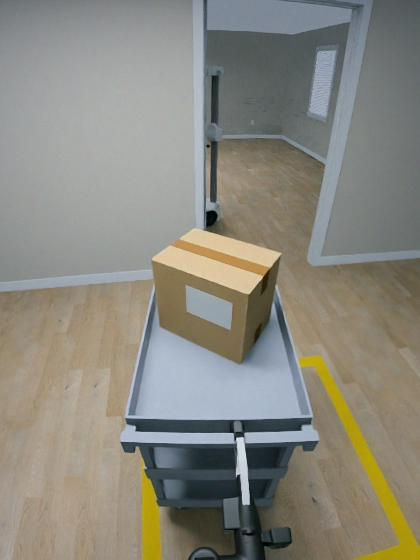

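Emit:
{"op": "move", "data": {"r2": {"base":{"strafe_m":0.3},"pace":"default"}, "cameras": [], "blocking": false}}

Emit:
{"op": "wait", "data": {"seconds": 4, "cameras": []}}

Emit:
{"op": "move", "data": {"r2": {"base":{"translate_m":0.24,"strafe_m":-0.12},"pace":"default"}, "cameras": [], "blocking": false}}

Emit:
{"op": "wait", "data": {"seconds": 4, "cameras": []}}

Emit:
{"op": "move", "data": {"r2": {"base":{"strafe_m":-0.36},"pace":"default"}, "cameras": [], "blocking": false}}

Emit:
{"op": "wait", "data": {"seconds": 5, "cameras": ["r2_head_camera","r2_head_left_camera"]}}

Scene clock: 1666.10 s.
move: r2 moving
r1: as last shown
r1.base_tilt: forward=-1.6 right=+1.3
r1.lidar_m: 2.23 0.25 0.26 0.25 0.39 3.92 1.29 2.35 2.78 3.41 4.81 3.46
r1.motor_effort: lift_m=+19(19) arm_m=+4(4) wheel_0=+4(4) wheel_1=+2(2) wheel_2=-4(4)
r1.servo_current: wrist_yaw_rad=52(65) wrist_pitch_rad=39(46) wrist_roll_rad=33(59) gripper_m=39(52)
r1.wrist_depth_mm: - 136 - 1397 - - - / - 138 - 1499 - - - / 110 138 205 1430 - - - / 124 139 236 - - - - / - - - - - - - / - - 193 - 187 - - / - 1921 1808 137 - 1863 -
r2.base_odometry: x=-3.633 y=-6.284 heading=+1.226
r2.turned_by_wheels: +0.000
r2.turned_by_imu: +0.000
r2.base_tilt: forward=-0.6 right=+0.1
r2.lidar_m: 0.40 0.44 1.66 1.51 0.85 0.58 0.53 0.53 0.72 1.51 3.24 0.42
r2.base_status: strafe_m moving
r2.joint_positions: lift_m=+0.650 arm_m=+0.000 wrist_yaw_rad=-0.004 wrist_pitch_rad=-0.010 wrist_roll_rad=+1.570 gripper_m=+0.011
r2.joint_status: not commanded
r2.measured_speeds: translate_m=+0.000 strafe_m=+0.141 rotate_rad=-0.001 lift_m=+0.000 arm_m=+0.000 wrist_yaw_rad=+0.000 wrist_pitch_rad=+0.000 wrist_roll_rad=+0.000
r2.motor_effort: lift_m=+13(13) arm_m=-4(4) wheel_0=-14(17) wheel_1=+8(11) wheel_2=+0(2)
r2.servo_current: wrist_yaw_rad=39(59) wrist_pitch_rad=59(59) wrist_roll_rad=46(46) gripper_m=65(72)
r2.hand_pose: x=+0.4590 y=-0.0885 z=+0.8314 quat_wxyz=(+0.707, +0.707, -0.005, +0.002) (m; r2's base frame)
r2.wrist_depth_mm: - - - 224 224 1499 1160 / - - - 226 226 1863 - / - - 554 229 229 809 - / - - 466 232 232 831 - / - - 500 235 235 842 - / - - 183 189 184 - - / - - - - - - -
pictures: none
No camera images: "cameras" was empty.

Scene clock: 1667.93 s.
earlier move: r2 done
r1.base_odometry: x=-1.752 y=+2.063 heading=-3.100
r1.turned_by_wheels: +0.000
r1.turned_by_imu: +0.000
r1.base_tilt: forward=-1.6 right=+1.3
r1.lidar_m: 2.20 0.25 0.28 0.25 0.38 3.91 1.29 2.34 2.78 3.40 4.82 3.45
r1.base_status: not commanded
r1.joint_positions: lift_m=+0.700 arm_m=+0.000 wrist_yaw_rad=+3.090 wrist_pitch_rad=+0.002 wrist_roll_rad=+0.000 gripper_m=+0.056
r1.joint_status: not commanded
r1.measured_speeds: all 0
r1.motor_effort: lift_m=+19(19) arm_m=+4(4) wheel_0=+4(4) wheel_1=+2(2) wheel_2=-4(4)
r1.servo_current: wrist_yaw_rad=52(65) wrist_pitch_rad=39(52) wrist_roll_rad=52(72) gripper_m=46(52)
r1.hand_pose: x=-0.1126 y=+0.1021 z=+0.8776 quat_wxyz=(+0.026, -0.001, +0.000, +1.000) (m; r1's base frame)
r1.wrist_depth_mm: - 137 - 1464 - - - / - 138 - 1464 - - - / 110 138 204 1499 - - - / 124 139 237 - - - - / - - - - - - - / - - 194 - 186 - - / - 1863 1863 137 - 1921 -
r2.base_odometry: x=-3.881 y=-6.195 heading=+1.226
r2.turned_by_wheels: +0.000
r2.turned_by_imu: +0.000
r2.base_tilt: forward=-0.7 right=+0.1
r2.lidar_m: 0.43 0.56 1.37 1.26 0.93 0.60 0.53 0.56 0.74 1.65 3.51 0.39
r2.base_status: done
r2.joint_positions: lift_m=+0.650 arm_m=+0.000 wrist_yaw_rad=-0.003 wrist_pitch_rad=-0.010 wrist_roll_rad=+1.570 gripper_m=+0.011
r2.joint_status: not commanded
r2.measured_speeds: all 0
r2.motor_effort: lift_m=+13(13) arm_m=-3(4) wheel_0=-4(19) wheel_1=+2(11) wheel_2=+0(3)
r2.servo_current: wrist_yaw_rad=52(65) wrist_pitch_rad=52(59) wrist_roll_rad=46(52) gripper_m=59(72)
r2.hand_pose: x=+0.4590 y=-0.0883 z=+0.8314 quat_wxyz=(+0.707, +0.707, -0.004, +0.002) (m; r2's base frame)
r2.wrist_depth_mm: - - 124 177 178 699 - / - 492 442 186 187 741 - / - 466 145 199 202 809 - / - - 525 213 214 - - / - - 668 225 231 - - / - - 184 190 183 1756 521 / - - - - - - 477
wait: 1.83 of 4 s (r2 has come to rest)
pictures: none
No camera images: "cameras" was empty.

Scene clock: 1668.43 s.
move: r2 moving
r1: as last shown
r1.lidar_m: 2.24 0.25 0.27 0.25 0.38 3.92 1.31 2.37 2.79 3.37 4.83 3.50
r1.motor_effort: lift_m=+19(19) arm_m=+4(4) wheel_0=+4(4) wheel_1=+1(2) wheel_2=-4(4)
r1.servo_current: wrist_yaw_rad=65(65) wrist_pitch_rad=39(46) wrist_roll_rad=39(52) gripper_m=33(46)
r1.wrist_depth_mm: - 137 - 1430 - - - / - 137 - 1464 - - - / 110 138 204 1499 - - - / 124 139 237 - - - - / - - - - - - - / - - 194 - 187 - - / - 1921 1808 137 - 1808 -
r2.base_odometry: x=-3.856 y=-6.171 heading=+1.226
r2.turned_by_wheels: +0.000
r2.turned_by_imu: +0.002
r2.base_tilt: forward=-0.7 right=+0.0
r2.lidar_m: 0.43 0.54 1.37 1.27 0.97 0.64 0.58 0.58 0.78 1.67 3.51 0.37
r2.base_status: translate_m moving; strafe_m moving
r2.joint_positions: lift_m=+0.650 arm_m=+0.000 wrist_yaw_rad=-0.003 wrist_pitch_rad=-0.010 wrist_roll_rad=+1.570 gripper_m=+0.011
r2.joint_status: not commanded
r2.measured_speeds: translate_m=+0.120 strafe_m=-0.063 rotate_rad=+0.003 lift_m=+0.000 arm_m=+0.000 wrist_yaw_rad=+0.000 wrist_pitch_rad=+0.000 wrist_roll_rad=+0.000
r2.motor_effort: lift_m=+13(13) arm_m=-1(4) wheel_0=+9(14) wheel_1=+6(7) wheel_2=-16(17)
r2.servo_current: wrist_yaw_rad=52(52) wrist_pitch_rad=52(59) wrist_roll_rad=39(52) gripper_m=65(72)
r2.hand_pose: x=+0.4590 y=-0.0883 z=+0.8314 quat_wxyz=(+0.707, +0.707, -0.004, +0.002) (m; r2's base frame)
r2.wrist_depth_mm: - - 118 173 171 699 - / - 477 129 184 183 741 - / - 466 430 198 196 788 - / - - 504 213 211 - - / - - - 224 227 - - / - - 182 189 183 1708 517 / - - - - - 1499 473
pictures: none
No camera images: "cameras" was empty.

Scene clock: 1670.20 s.
earlier move: r2 done
r1.base_odometry: x=-1.752 y=+2.063 heading=-3.100
r1.turned_by_wheels: +0.000
r1.turned_by_imu: +0.000
r1.base_tilt: forward=-1.6 right=+1.3
r1.lidar_m: 2.21 0.25 0.25 0.25 0.40 3.93 1.27 2.39 2.77 3.39 4.82 3.43
r1.base_status: not commanded
r1.joint_positions: lift_m=+0.700 arm_m=+0.000 wrist_yaw_rad=+3.090 wrist_pitch_rad=+0.002 wrist_roll_rad=+0.000 gripper_m=+0.056
r1.joint_status: not commanded
r1.measured_speeds: all 0
r1.motor_effort: lift_m=+19(19) arm_m=+4(4) wheel_0=+4(5) wheel_1=+1(2) wheel_2=-4(4)
r1.servo_current: wrist_yaw_rad=46(65) wrist_pitch_rad=46(52) wrist_roll_rad=46(65) gripper_m=46(46)
r1.hand_pose: x=-0.1126 y=+0.1021 z=+0.8776 quat_wxyz=(+0.026, -0.001, +0.000, +1.000) (m; r1's base frame)
r1.wrist_depth_mm: - 137 - 1464 - - - / - 137 - 1499 - - - / 110 138 205 1499 - - - / 123 139 237 - - - - / - - - - - - - / - - 193 - 187 - - / - 1921 1863 137 - 1921 -
r2.base_odometry: x=-3.687 y=-6.010 heading=+1.227
r2.turned_by_wheels: +0.000
r2.turned_by_imu: +0.003
r2.base_tilt: forward=-0.6 right=+0.0
r2.lidar_m: 0.43 0.52 1.52 1.39 1.28 0.85 0.77 0.80 1.03 2.21 3.21 0.40
r2.base_status: done
r2.joint_positions: lift_m=+0.650 arm_m=+0.000 wrist_yaw_rad=+0.003 wrist_pitch_rad=-0.010 wrist_roll_rad=+1.570 gripper_m=+0.011
r2.joint_status: not commanded
r2.measured_speeds: all 0
r2.motor_effort: lift_m=+13(13) arm_m=+4(4) wheel_0=+3(18) wheel_1=+5(7) wheel_2=-1(17)
r2.servo_current: wrist_yaw_rad=52(72) wrist_pitch_rad=59(65) wrist_roll_rad=46(65) gripper_m=72(72)
r2.hand_pose: x=+0.4595 y=-0.0865 z=+0.8314 quat_wxyz=(+0.707, +0.707, -0.002, +0.005) (m; r2's base frame)
r2.wrist_depth_mm: 1921 1921 119 173 171 707 - / 1863 488 130 183 183 750 - / 1921 466 427 198 198 809 - / 1863 - 504 210 212 - - / 1808 - 162 226 229 - - / 1863 - 177 189 179 - 521 / - - - - - - 484
wait: 1.77 of 4 s (r2 has come to rest)
pictures: none
No camera images: "cameras" was empty.

Scene clock: 1670.70 s.
move: r2 moving
r1: as last shown
r1.base_tilt: forward=-1.6 right=+1.2
r1.lidar_m: 2.22 0.25 0.26 0.25 0.38 3.90 1.29 2.36 2.79 3.42 4.81 3.47
r1.motor_effort: lift_m=+19(19) arm_m=+4(4) wheel_0=+4(4) wheel_1=+2(2) wheel_2=-4(4)
r1.servo_current: wrist_yaw_rad=39(65) wrist_pitch_rad=39(46) wrist_roll_rad=46(52) gripper_m=46(46)
r1.wrist_depth_mm: - 137 - 1430 - - - / - 137 - 1464 - - - / 110 138 204 1464 - - - / 123 139 238 - - - - / - - - - - - - / - - 194 - 187 - - / - 1921 1863 137 - 1921 -
r2.base_odometry: x=-3.654 y=-6.022 heading=+1.227
r2.turned_by_wheels: +0.001
r2.turned_by_imu: +0.001
r2.base_tilt: forward=-0.7 right=+0.1
r2.lidar_m: 0.43 0.50 1.53 1.44 1.25 0.85 0.78 0.78 1.03 2.26 3.25 0.38
r2.base_status: strafe_m moving
r2.joint_positions: lift_m=+0.650 arm_m=+0.000 wrist_yaw_rad=+0.004 wrist_pitch_rad=-0.010 wrist_roll_rad=+1.570 gripper_m=+0.011
r2.joint_status: not commanded
r2.measured_speeds: translate_m=-0.001 strafe_m=-0.139 rotate_rad=+0.004 lift_m=+0.000 arm_m=+0.000 wrist_yaw_rad=+0.002 wrist_pitch_rad=+0.000 wrist_roll_rad=+0.000
r2.motor_effort: lift_m=+13(13) arm_m=+4(4) wheel_0=+19(19) wheel_1=-9(10) wheel_2=-1(2)
r2.servo_current: wrist_yaw_rad=39(59) wrist_pitch_rad=52(59) wrist_roll_rad=39(59) gripper_m=65(72)
r2.hand_pose: x=+0.4596 y=-0.0863 z=+0.8314 quat_wxyz=(+0.707, +0.707, -0.002, +0.005) (m; r2's base frame)
r2.wrist_depth_mm: 1983 - 512 176 177 707 - / 1863 1863 449 185 186 741 - / 1863 455 144 200 199 798 - / 1808 517 512 211 213 - - / 1808 - 162 225 228 - - / 1808 - 182 188 169 - - / - - - - - - 477
pictures: none
No camera images: "cameras" was empty.

Scene clock: 1672.73 s.
earlier move: r2 done
r1.base_odometry: x=-1.752 y=+2.063 heading=-3.100
r1.turned_by_wheels: +0.000
r1.turned_by_imu: +0.000
r1.base_tilt: forward=-1.6 right=+1.3
r1.lidar_m: 2.20 0.25 0.25 0.25 0.38 3.89 1.30 2.35 2.79 3.44 4.82 3.47
r1.base_status: not commanded
r1.joint_positions: lift_m=+0.700 arm_m=+0.000 wrist_yaw_rad=+3.090 wrist_pitch_rad=+0.002 wrist_roll_rad=+0.000 gripper_m=+0.056
r1.joint_status: not commanded
r1.measured_speeds: all 0
r1.motor_effort: lift_m=+19(19) arm_m=+4(4) wheel_0=+4(5) wheel_1=+2(2) wheel_2=-4(4)
r1.servo_current: wrist_yaw_rad=65(65) wrist_pitch_rad=46(46) wrist_roll_rad=52(65) gripper_m=46(52)
r1.hand_pose: x=-0.1126 y=+0.1021 z=+0.8776 quat_wxyz=(+0.026, -0.001, +0.000, +1.000) (m; r1's base frame)
r1.wrist_depth_mm: - 137 - 1464 - - - / - 137 - 1464 - - - / 110 138 205 1464 - - - / 123 139 236 - - - - / - - - - - - - / - - 194 - 187 - - / - 1983 1808 137 - 1863 -
r2.base_odometry: x=-3.349 y=-6.131 heading=+1.226
r2.turned_by_wheels: -0.001
r2.turned_by_imu: +0.001
r2.base_tilt: forward=-0.7 right=+0.0
r2.lidar_m: 0.39 0.41 1.90 1.74 1.20 0.80 0.74 0.76 0.99 2.13 3.02 0.48
r2.base_status: done
r2.joint_positions: lift_m=+0.650 arm_m=+0.000 wrist_yaw_rad=+0.005 wrist_pitch_rad=-0.010 wrist_roll_rad=+1.570 gripper_m=+0.011
r2.joint_status: not commanded
r2.measured_speeds: all 0
r2.motor_effort: lift_m=+13(13) arm_m=+4(4) wheel_0=+2(19) wheel_1=-3(12) wheel_2=+0(2)
r2.servo_current: wrist_yaw_rad=59(59) wrist_pitch_rad=59(65) wrist_roll_rad=26(65) gripper_m=72(72)
r2.hand_pose: x=+0.4597 y=-0.0859 z=+0.8314 quat_wxyz=(+0.707, +0.707, -0.002, +0.005) (m; r2's base frame)
r2.wrist_depth_mm: - - 196 207 256 255 1098 / 1863 - - 251 252 1618 1160 / 1921 - - 248 247 1921 - / 1921 - 554 245 244 820 - / 1863 492 477 240 240 809 - / 1863 500 184 190 183 - - / - - 559 - - - -
wait: 2.03 of 5 s (r2 has come to rest)
pictures: r2_head_camera, r2_head_left_camera
Images, in order (width x height): r2_head_camera 420x560, r2_head_left_camera 420x672.

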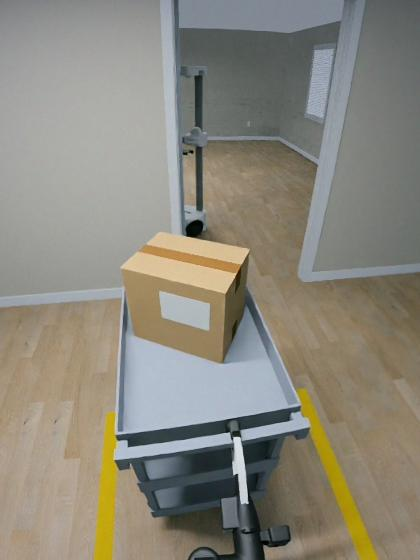

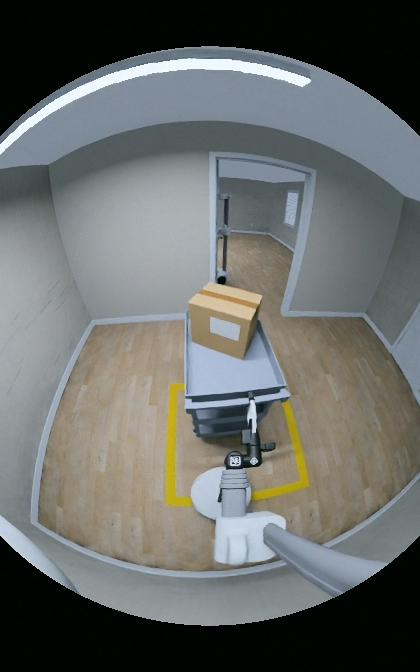

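Emit:
{"op": "move", "data": {"r2": {"joints":{"gripper_m":0.12}}, "cameras": [], "blocking": false}}

Emit:
{"op": "wait", "data": {"seconds": 3, "cameras": []}}

Emit:
{"op": "move", "data": {"r2": {"base":{"translate_m":-0.35},"pace":"default"}, "cameras": [], "blocking": false}}

Emit:
{"op": "wait", "data": {"seconds": 4, "cameras": ["r2_head_camera"]}}

Emit:
{"op": "move", "data": {"r2": {"base":{"strafe_m":-0.9},"pace":"default"}, "cameras": [], "blocking": false}}

Emit:
{"op": "wait", "data": {"seconds": 7, "cameras": ["r2_head_camera","r2_head_left_camera","r2_head_right_camera"]}}

Scene clock: 1689.53 s.
move: r2 moving
r1: as last shown
r1.base_tilt: forward=-1.6 right=+1.2
r1.lidar_m: 2.22 0.25 0.25 0.25 0.40 3.89 1.30 2.33 2.78 3.42 4.80 3.44
r1.motor_effort: lift_m=+19(19) arm_m=+4(4) wheel_0=+4(4) wheel_1=+2(2) wheel_2=-4(4)
r1.servo_current: wrist_yaw_rad=46(52) wrist_pitch_rad=46(52) wrist_roll_rad=46(59) gripper_m=46(46)
r1.wrist_depth_mm: - 137 - 1430 - - - / - 137 - 1499 - - - / 110 138 204 1464 - - - / 123 138 238 - - - - / - - - - - - - / - - 193 - 187 - - / - 1921 1863 137 - 1863 -
r2.base_odometry: x=-3.349 y=-6.131 heading=+1.226
r2.turned_by_wheels: +0.000
r2.turned_by_imu: +0.000
r2.base_tilt: forward=-0.7 right=+0.0
r2.lidar_m: 0.39 0.41 1.89 1.76 1.19 0.80 0.74 0.75 1.00 2.18 3.03 0.47
r2.base_status: not commanded
r2.joint_positions: lift_m=+0.650 arm_m=+0.000 wrist_yaw_rad=+0.004 wrist_pitch_rad=-0.010 wrist_roll_rad=+1.570 gripper_m=+0.030
r2.joint_status: gripper_m moving
r2.measured_speeds: translate_m=+0.000 strafe_m=+0.000 rotate_rad=+0.000 lift_m=+0.000 arm_m=+0.000 wrist_yaw_rad=-0.011 wrist_pitch_rad=+0.000 wrist_roll_rad=+0.000
r2.motor_effort: lift_m=+13(13) arm_m=+4(4) wheel_0=+1(2) wheel_1=-3(3) wheel_2=+0(0)
r2.servo_current: wrist_yaw_rad=46(59) wrist_pitch_rad=52(59) wrist_roll_rad=39(52) gripper_m=91(91)
r2.hand_pose: x=+0.4597 y=-0.0861 z=+0.8314 quat_wxyz=(+0.707, +0.707, -0.002, +0.005) (m; r2's base frame)
r2.wrist_depth_mm: - - 201 207 260 262 1098 / 1921 - - 256 257 1537 1182 / 1983 - - 251 252 1808 - / 1921 - 559 247 247 - - / 1921 492 477 244 243 831 - / 1921 500 185 185 183 809 - / - - 569 - - - -
pictures: none
No camera images: "cameras" was empty.

Scene clock: 1690.97 s.
earlier move: r2 done
r1.base_odometry: x=-1.752 y=+2.063 heading=-3.100
r1.turned_by_wheels: +0.000
r1.turned_by_imu: +0.000
r1.base_tilt: forward=-1.6 right=+1.3
r1.lidar_m: 2.21 0.25 0.25 0.25 0.39 3.94 1.31 2.33 2.76 3.39 4.81 3.44
r1.base_status: not commanded
r1.joint_positions: lift_m=+0.700 arm_m=+0.000 wrist_yaw_rad=+3.090 wrist_pitch_rad=+0.002 wrist_roll_rad=+0.000 gripper_m=+0.056
r1.joint_status: not commanded
r1.measured_speeds: all 0
r1.motor_effort: lift_m=+19(19) arm_m=+4(4) wheel_0=+4(4) wheel_1=+2(2) wheel_2=-4(4)
r1.servo_current: wrist_yaw_rad=46(65) wrist_pitch_rad=46(52) wrist_roll_rad=46(65) gripper_m=46(52)
r1.hand_pose: x=-0.1126 y=+0.1021 z=+0.8776 quat_wxyz=(+0.026, -0.001, +0.000, +1.000) (m; r1's base frame)
r1.wrist_depth_mm: - 137 - 1430 - - - / - 138 - 1499 - - - / 110 137 205 1464 - - - / 123 138 237 - - - - / - - - - - - - / - - 193 - 187 - - / - 1921 1756 137 - 1863 -
r2.base_odometry: x=-3.349 y=-6.131 heading=+1.226
r2.turned_by_wheels: +0.000
r2.turned_by_imu: +0.000
r2.base_tilt: forward=-0.6 right=+0.0
r2.lidar_m: 0.41 0.40 1.89 1.73 1.18 0.79 0.76 0.75 1.00 2.16 3.03 0.45
r2.base_status: not commanded
r2.joint_positions: lift_m=+0.650 arm_m=+0.000 wrist_yaw_rad=+0.001 wrist_pitch_rad=-0.001 wrist_roll_rad=+1.570 gripper_m=+0.120
r2.joint_status: all done
r2.measured_speeds: all 0
r2.motor_effort: lift_m=+14(14) arm_m=+4(4) wheel_0=+2(2) wheel_1=-3(4) wheel_2=+0(1)
r2.servo_current: wrist_yaw_rad=46(59) wrist_pitch_rad=39(59) wrist_roll_rad=52(59) gripper_m=59(137)
r2.hand_pose: x=+0.4594 y=-0.0871 z=+0.8290 quat_wxyz=(+0.707, +0.707, +0.000, +0.001) (m; r2's base frame)
r2.wrist_depth_mm: - - 204 217 - 1464 1060 / 1921 - 202 262 271 286 285 / 1863 - 198 257 - 1708 - / 1863 - 195 253 - 831 - / - 480 191 248 - - - / - 216 187 243 186 - - / - - 539 - - - -
wait: 1.43 of 3 s (r2 has come to rest)
pictures: none
No camera images: "cameras" was empty.

Scene clock: 1691.47 s.
move: r2 moving
r1: as last shown
r1.lidar_m: 2.23 0.25 0.25 0.25 0.41 3.91 1.28 2.35 2.80 3.43 4.83 3.45
r1.servo_current: wrist_yaw_rad=59(65) wrist_pitch_rad=39(52) wrist_roll_rad=46(59) gripper_m=46(46)
r1.wrist_depth_mm: - 137 - 1430 - - - / - 137 - 1464 - - - / 110 138 204 1499 - - - / 124 139 237 - - - - / - - - - - - - / - - 194 - 187 - - / - 1983 1863 137 - 1863 -
r2.base_odometry: x=-3.359 y=-6.161 heading=+1.226
r2.turned_by_wheels: +0.000
r2.turned_by_imu: +0.000
r2.base_tilt: forward=-0.7 right=+0.1
r2.lidar_m: 0.39 0.41 1.90 1.73 1.14 0.77 0.71 0.71 0.95 2.04 3.01 0.46
r2.base_status: translate_m moving
r2.joint_positions: lift_m=+0.650 arm_m=+0.000 wrist_yaw_rad=+0.001 wrist_pitch_rad=-0.001 wrist_roll_rad=+1.570 gripper_m=+0.120
r2.joint_status: not commanded
r2.measured_speeds: translate_m=-0.122 strafe_m=+0.001 rotate_rad=+0.003 lift_m=+0.000 arm_m=+0.000 wrist_yaw_rad=+0.000 wrist_pitch_rad=+0.000 wrist_roll_rad=+0.000
r2.motor_effort: lift_m=+14(14) arm_m=+4(4) wheel_0=-6(9) wheel_1=-8(9) wheel_2=+12(12)
r2.servo_current: wrist_yaw_rad=52(52) wrist_pitch_rad=39(46) wrist_roll_rad=46(52) gripper_m=59(59)
r2.hand_pose: x=+0.4594 y=-0.0871 z=+0.8289 quat_wxyz=(+0.707, +0.707, +0.000, +0.001) (m; r2's base frame)
r2.wrist_depth_mm: - - 233 234 - 1618 1138 / 1863 - - 289 297 297 298 / 1863 - - 285 - 1661 - / - - 580 281 878 854 - / - 508 223 276 - - - / - 186 211 271 186 - - / - - 580 - - - -
pictures: none
No camera images: "cameras" was empty.

Scene clock: 1693.63 s.
earlier move: r2 done
r1.base_odometry: x=-1.752 y=+2.063 heading=-3.100
r1.turned_by_wheels: +0.000
r1.turned_by_imu: +0.000
r1.base_tilt: forward=-1.6 right=+1.3
r1.lidar_m: 2.23 0.26 0.25 0.25 0.39 3.92 1.29 2.36 2.78 3.42 4.82 3.46
r1.base_status: not commanded
r1.joint_positions: lift_m=+0.700 arm_m=+0.000 wrist_yaw_rad=+3.090 wrist_pitch_rad=+0.002 wrist_roll_rad=+0.000 gripper_m=+0.056
r1.joint_status: not commanded
r1.measured_speeds: all 0
r1.motor_effort: lift_m=+19(19) arm_m=+4(4) wheel_0=+4(4) wheel_1=+1(2) wheel_2=-4(4)
r1.servo_current: wrist_yaw_rad=33(78) wrist_pitch_rad=46(52) wrist_roll_rad=46(65) gripper_m=39(52)
r1.hand_pose: x=-0.1126 y=+0.1021 z=+0.8776 quat_wxyz=(+0.026, -0.001, +0.000, +1.000) (m; r1's base frame)
r1.wrist_depth_mm: - 137 - 1430 - - - / - 137 - 1464 - - - / 110 138 204 1430 - - - / 123 139 237 - - - - / - - - - - - - / - - 194 - 187 - - / - 1921 1863 137 - 1863 -
r2.base_odometry: x=-3.467 y=-6.461 heading=+1.226
r2.turned_by_wheels: +0.000
r2.turned_by_imu: +0.000
r2.base_tilt: forward=-0.7 right=+0.1
r2.lidar_m: 0.72 2.45 1.87 1.73 0.65 0.43 0.39 0.39 0.53 1.19 3.05 0.81
r2.base_status: done
r2.joint_positions: lift_m=+0.650 arm_m=+0.000 wrist_yaw_rad=+0.001 wrist_pitch_rad=-0.001 wrist_roll_rad=+1.570 gripper_m=+0.120
r2.joint_status: not commanded
r2.measured_speeds: all 0
r2.motor_effort: lift_m=+14(14) arm_m=+4(4) wheel_0=-2(10) wheel_1=-2(9) wheel_2=+2(14)
r2.servo_current: wrist_yaw_rad=39(52) wrist_pitch_rad=39(46) wrist_roll_rad=52(59) gripper_m=52(65)
r2.hand_pose: x=+0.4594 y=-0.0871 z=+0.8289 quat_wxyz=(+0.707, +0.707, +0.000, +0.001) (m; r2's base frame)
r2.wrist_depth_mm: - - - - - 1618 1182 / - - - - - 1618 1160 / - - - 609 - 615 1025 / - - 991 591 - 603 - / - - 842 591 1205 591 - / - - 199 574 198 574 - / - - - - - 569 1098
wait: 2.17 of 4 s (r2 has come to rest)
pictures: r2_head_camera
Images, in order (width x height): r2_head_camera 420x560.

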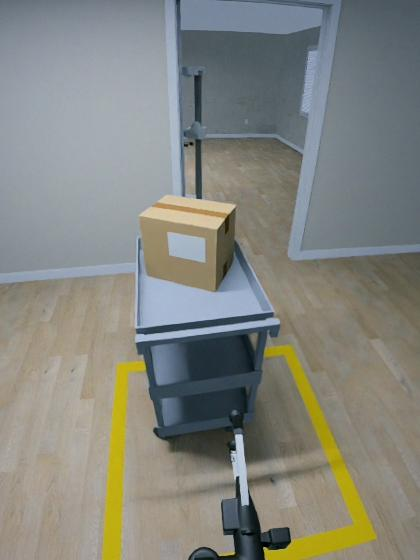

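Scene clock: 1694.13 s.
move: r2 moving
r1: as last shown
r1.base_tilt: forward=-1.6 right=+1.2
r1.lidar_m: 2.21 0.25 0.27 0.25 0.39 3.91 1.30 2.35 2.77 3.39 4.83 3.46
r1.servo_current: wrist_yaw_rad=46(65) wrist_pitch_rad=39(46) wrist_roll_rad=59(59) gripper_m=39(52)
r1.wrist_depth_mm: - 137 - 1430 - - - / - 137 - 1464 - - - / 110 138 204 1499 - - - / 123 139 238 - - - - / - - - - - - - / - - 193 - 187 - - / - 1921 1808 137 - 1921 -
r2.base_odometry: x=-3.433 y=-6.473 heading=+1.226
r2.turned_by_wheels: +0.000
r2.turned_by_imu: +0.000
r2.base_tilt: forward=-0.7 right=+0.0
r2.lidar_m: 0.73 0.74 1.89 1.76 0.65 0.43 0.39 0.38 0.55 1.17 3.02 0.86
r2.base_status: strafe_m moving
r2.joint_positions: lift_m=+0.650 arm_m=+0.000 wrist_yaw_rad=+0.001 wrist_pitch_rad=-0.001 wrist_roll_rad=+1.570 gripper_m=+0.120
r2.joint_status: not commanded
r2.measured_speeds: translate_m=+0.000 strafe_m=-0.140 rotate_rad=+0.002 lift_m=+0.000 arm_m=+0.000 wrist_yaw_rad=+0.000 wrist_pitch_rad=+0.000 wrist_roll_rad=+0.000
r2.motor_effort: lift_m=+14(14) arm_m=+4(4) wheel_0=+13(13) wheel_1=-11(12) wheel_2=+0(1)
r2.servo_current: wrist_yaw_rad=39(52) wrist_pitch_rad=39(46) wrist_roll_rad=46(65) gripper_m=52(59)
r2.hand_pose: x=+0.4594 y=-0.0871 z=+0.8289 quat_wxyz=(+0.707, +0.707, +0.000, +0.001) (m; r2's base frame)
r2.wrist_depth_mm: - - - - - 1618 1182 / - - - - - 1618 1160 / - - - - - 615 1160 / - - - 603 - 597 - / - - 831 597 - 591 - / - - 200 580 198 585 - / - - - - - 569 1098
pictures: none
No camera images: "cameras" was empty.

Scene clock: 1697.97 s.
earlier move: r2 done
r1.base_odometry: x=-1.752 y=+2.063 heading=-3.100
r1.turned_by_wheels: +0.000
r1.turned_by_imu: +0.000
r1.base_tilt: forward=-1.6 right=+1.2
r1.lidar_m: 2.22 0.26 0.25 0.25 0.38 3.21 1.31 2.34 2.79 3.43 4.82 3.46
r1.base_status: not commanded
r1.joint_positions: lift_m=+0.700 arm_m=+0.000 wrist_yaw_rad=+3.090 wrist_pitch_rad=+0.002 wrist_roll_rad=+0.000 gripper_m=+0.056
r1.joint_status: not commanded
r1.measured_speeds: all 0
r1.motor_effort: lift_m=+19(19) arm_m=+4(4) wheel_0=+4(4) wheel_1=+2(2) wheel_2=-4(4)
r1.servo_current: wrist_yaw_rad=52(72) wrist_pitch_rad=39(52) wrist_roll_rad=39(78) gripper_m=39(52)
r1.hand_pose: x=-0.1126 y=+0.1021 z=+0.8776 quat_wxyz=(+0.026, -0.001, +0.000, +1.000) (m; r1's base frame)
r1.wrist_depth_mm: - 137 - 1430 - - - / - 137 - 1499 - - - / 110 138 204 1499 - - - / 123 139 238 - - - - / - - - - - - - / - - 194 - 188 - - / - 1921 1808 137 - 1921 -
r2.base_odometry: x=-2.620 y=-6.765 heading=+1.226
r2.turned_by_wheels: +0.000
r2.turned_by_imu: +0.001
r2.base_tilt: forward=-0.7 right=+0.1
r2.lidar_m: 2.48 0.98 1.12 2.00 0.53 0.34 0.29 0.32 0.40 0.93 2.15 2.67
r2.base_status: done
r2.joint_positions: lift_m=+0.650 arm_m=+0.000 wrist_yaw_rad=+0.001 wrist_pitch_rad=-0.001 wrist_roll_rad=+1.570 gripper_m=+0.120
r2.joint_status: not commanded
r2.measured_speeds: all 0
r2.motor_effort: lift_m=+15(15) arm_m=+4(4) wheel_0=+2(14) wheel_1=-2(12) wheel_2=+0(2)
r2.servo_current: wrist_yaw_rad=39(59) wrist_pitch_rad=46(46) wrist_roll_rad=46(65) gripper_m=52(59)
r2.hand_pose: x=+0.4594 y=-0.0871 z=+0.8289 quat_wxyz=(+0.707, +0.707, +0.000, +0.001) (m; r2's base frame)
r2.wrist_depth_mm: - - - - - 1661 1118 / - - - - - 1661 1160 / - - - - - 1708 1160 / - - - - - 1661 1160 / - - - - - 1576 1182 / - - 198 - 213 1464 1255 / - - - - - 1756 1160
wait: 3.83 of 7 s (r2 has come to rest)
pictures: r2_head_camera, r2_head_left_camera, r2_head_right_camera
Images, in order (width x height): r2_head_camera 420x560, r2_head_left_camera 420x672, r2_head_right_camera 420x672.

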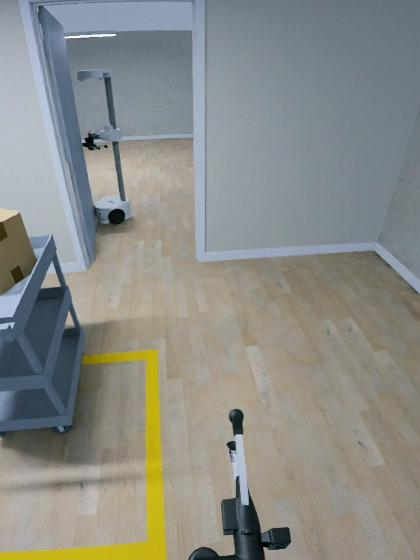

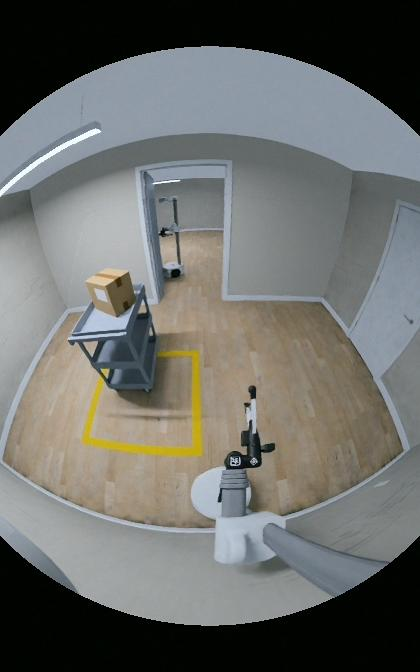

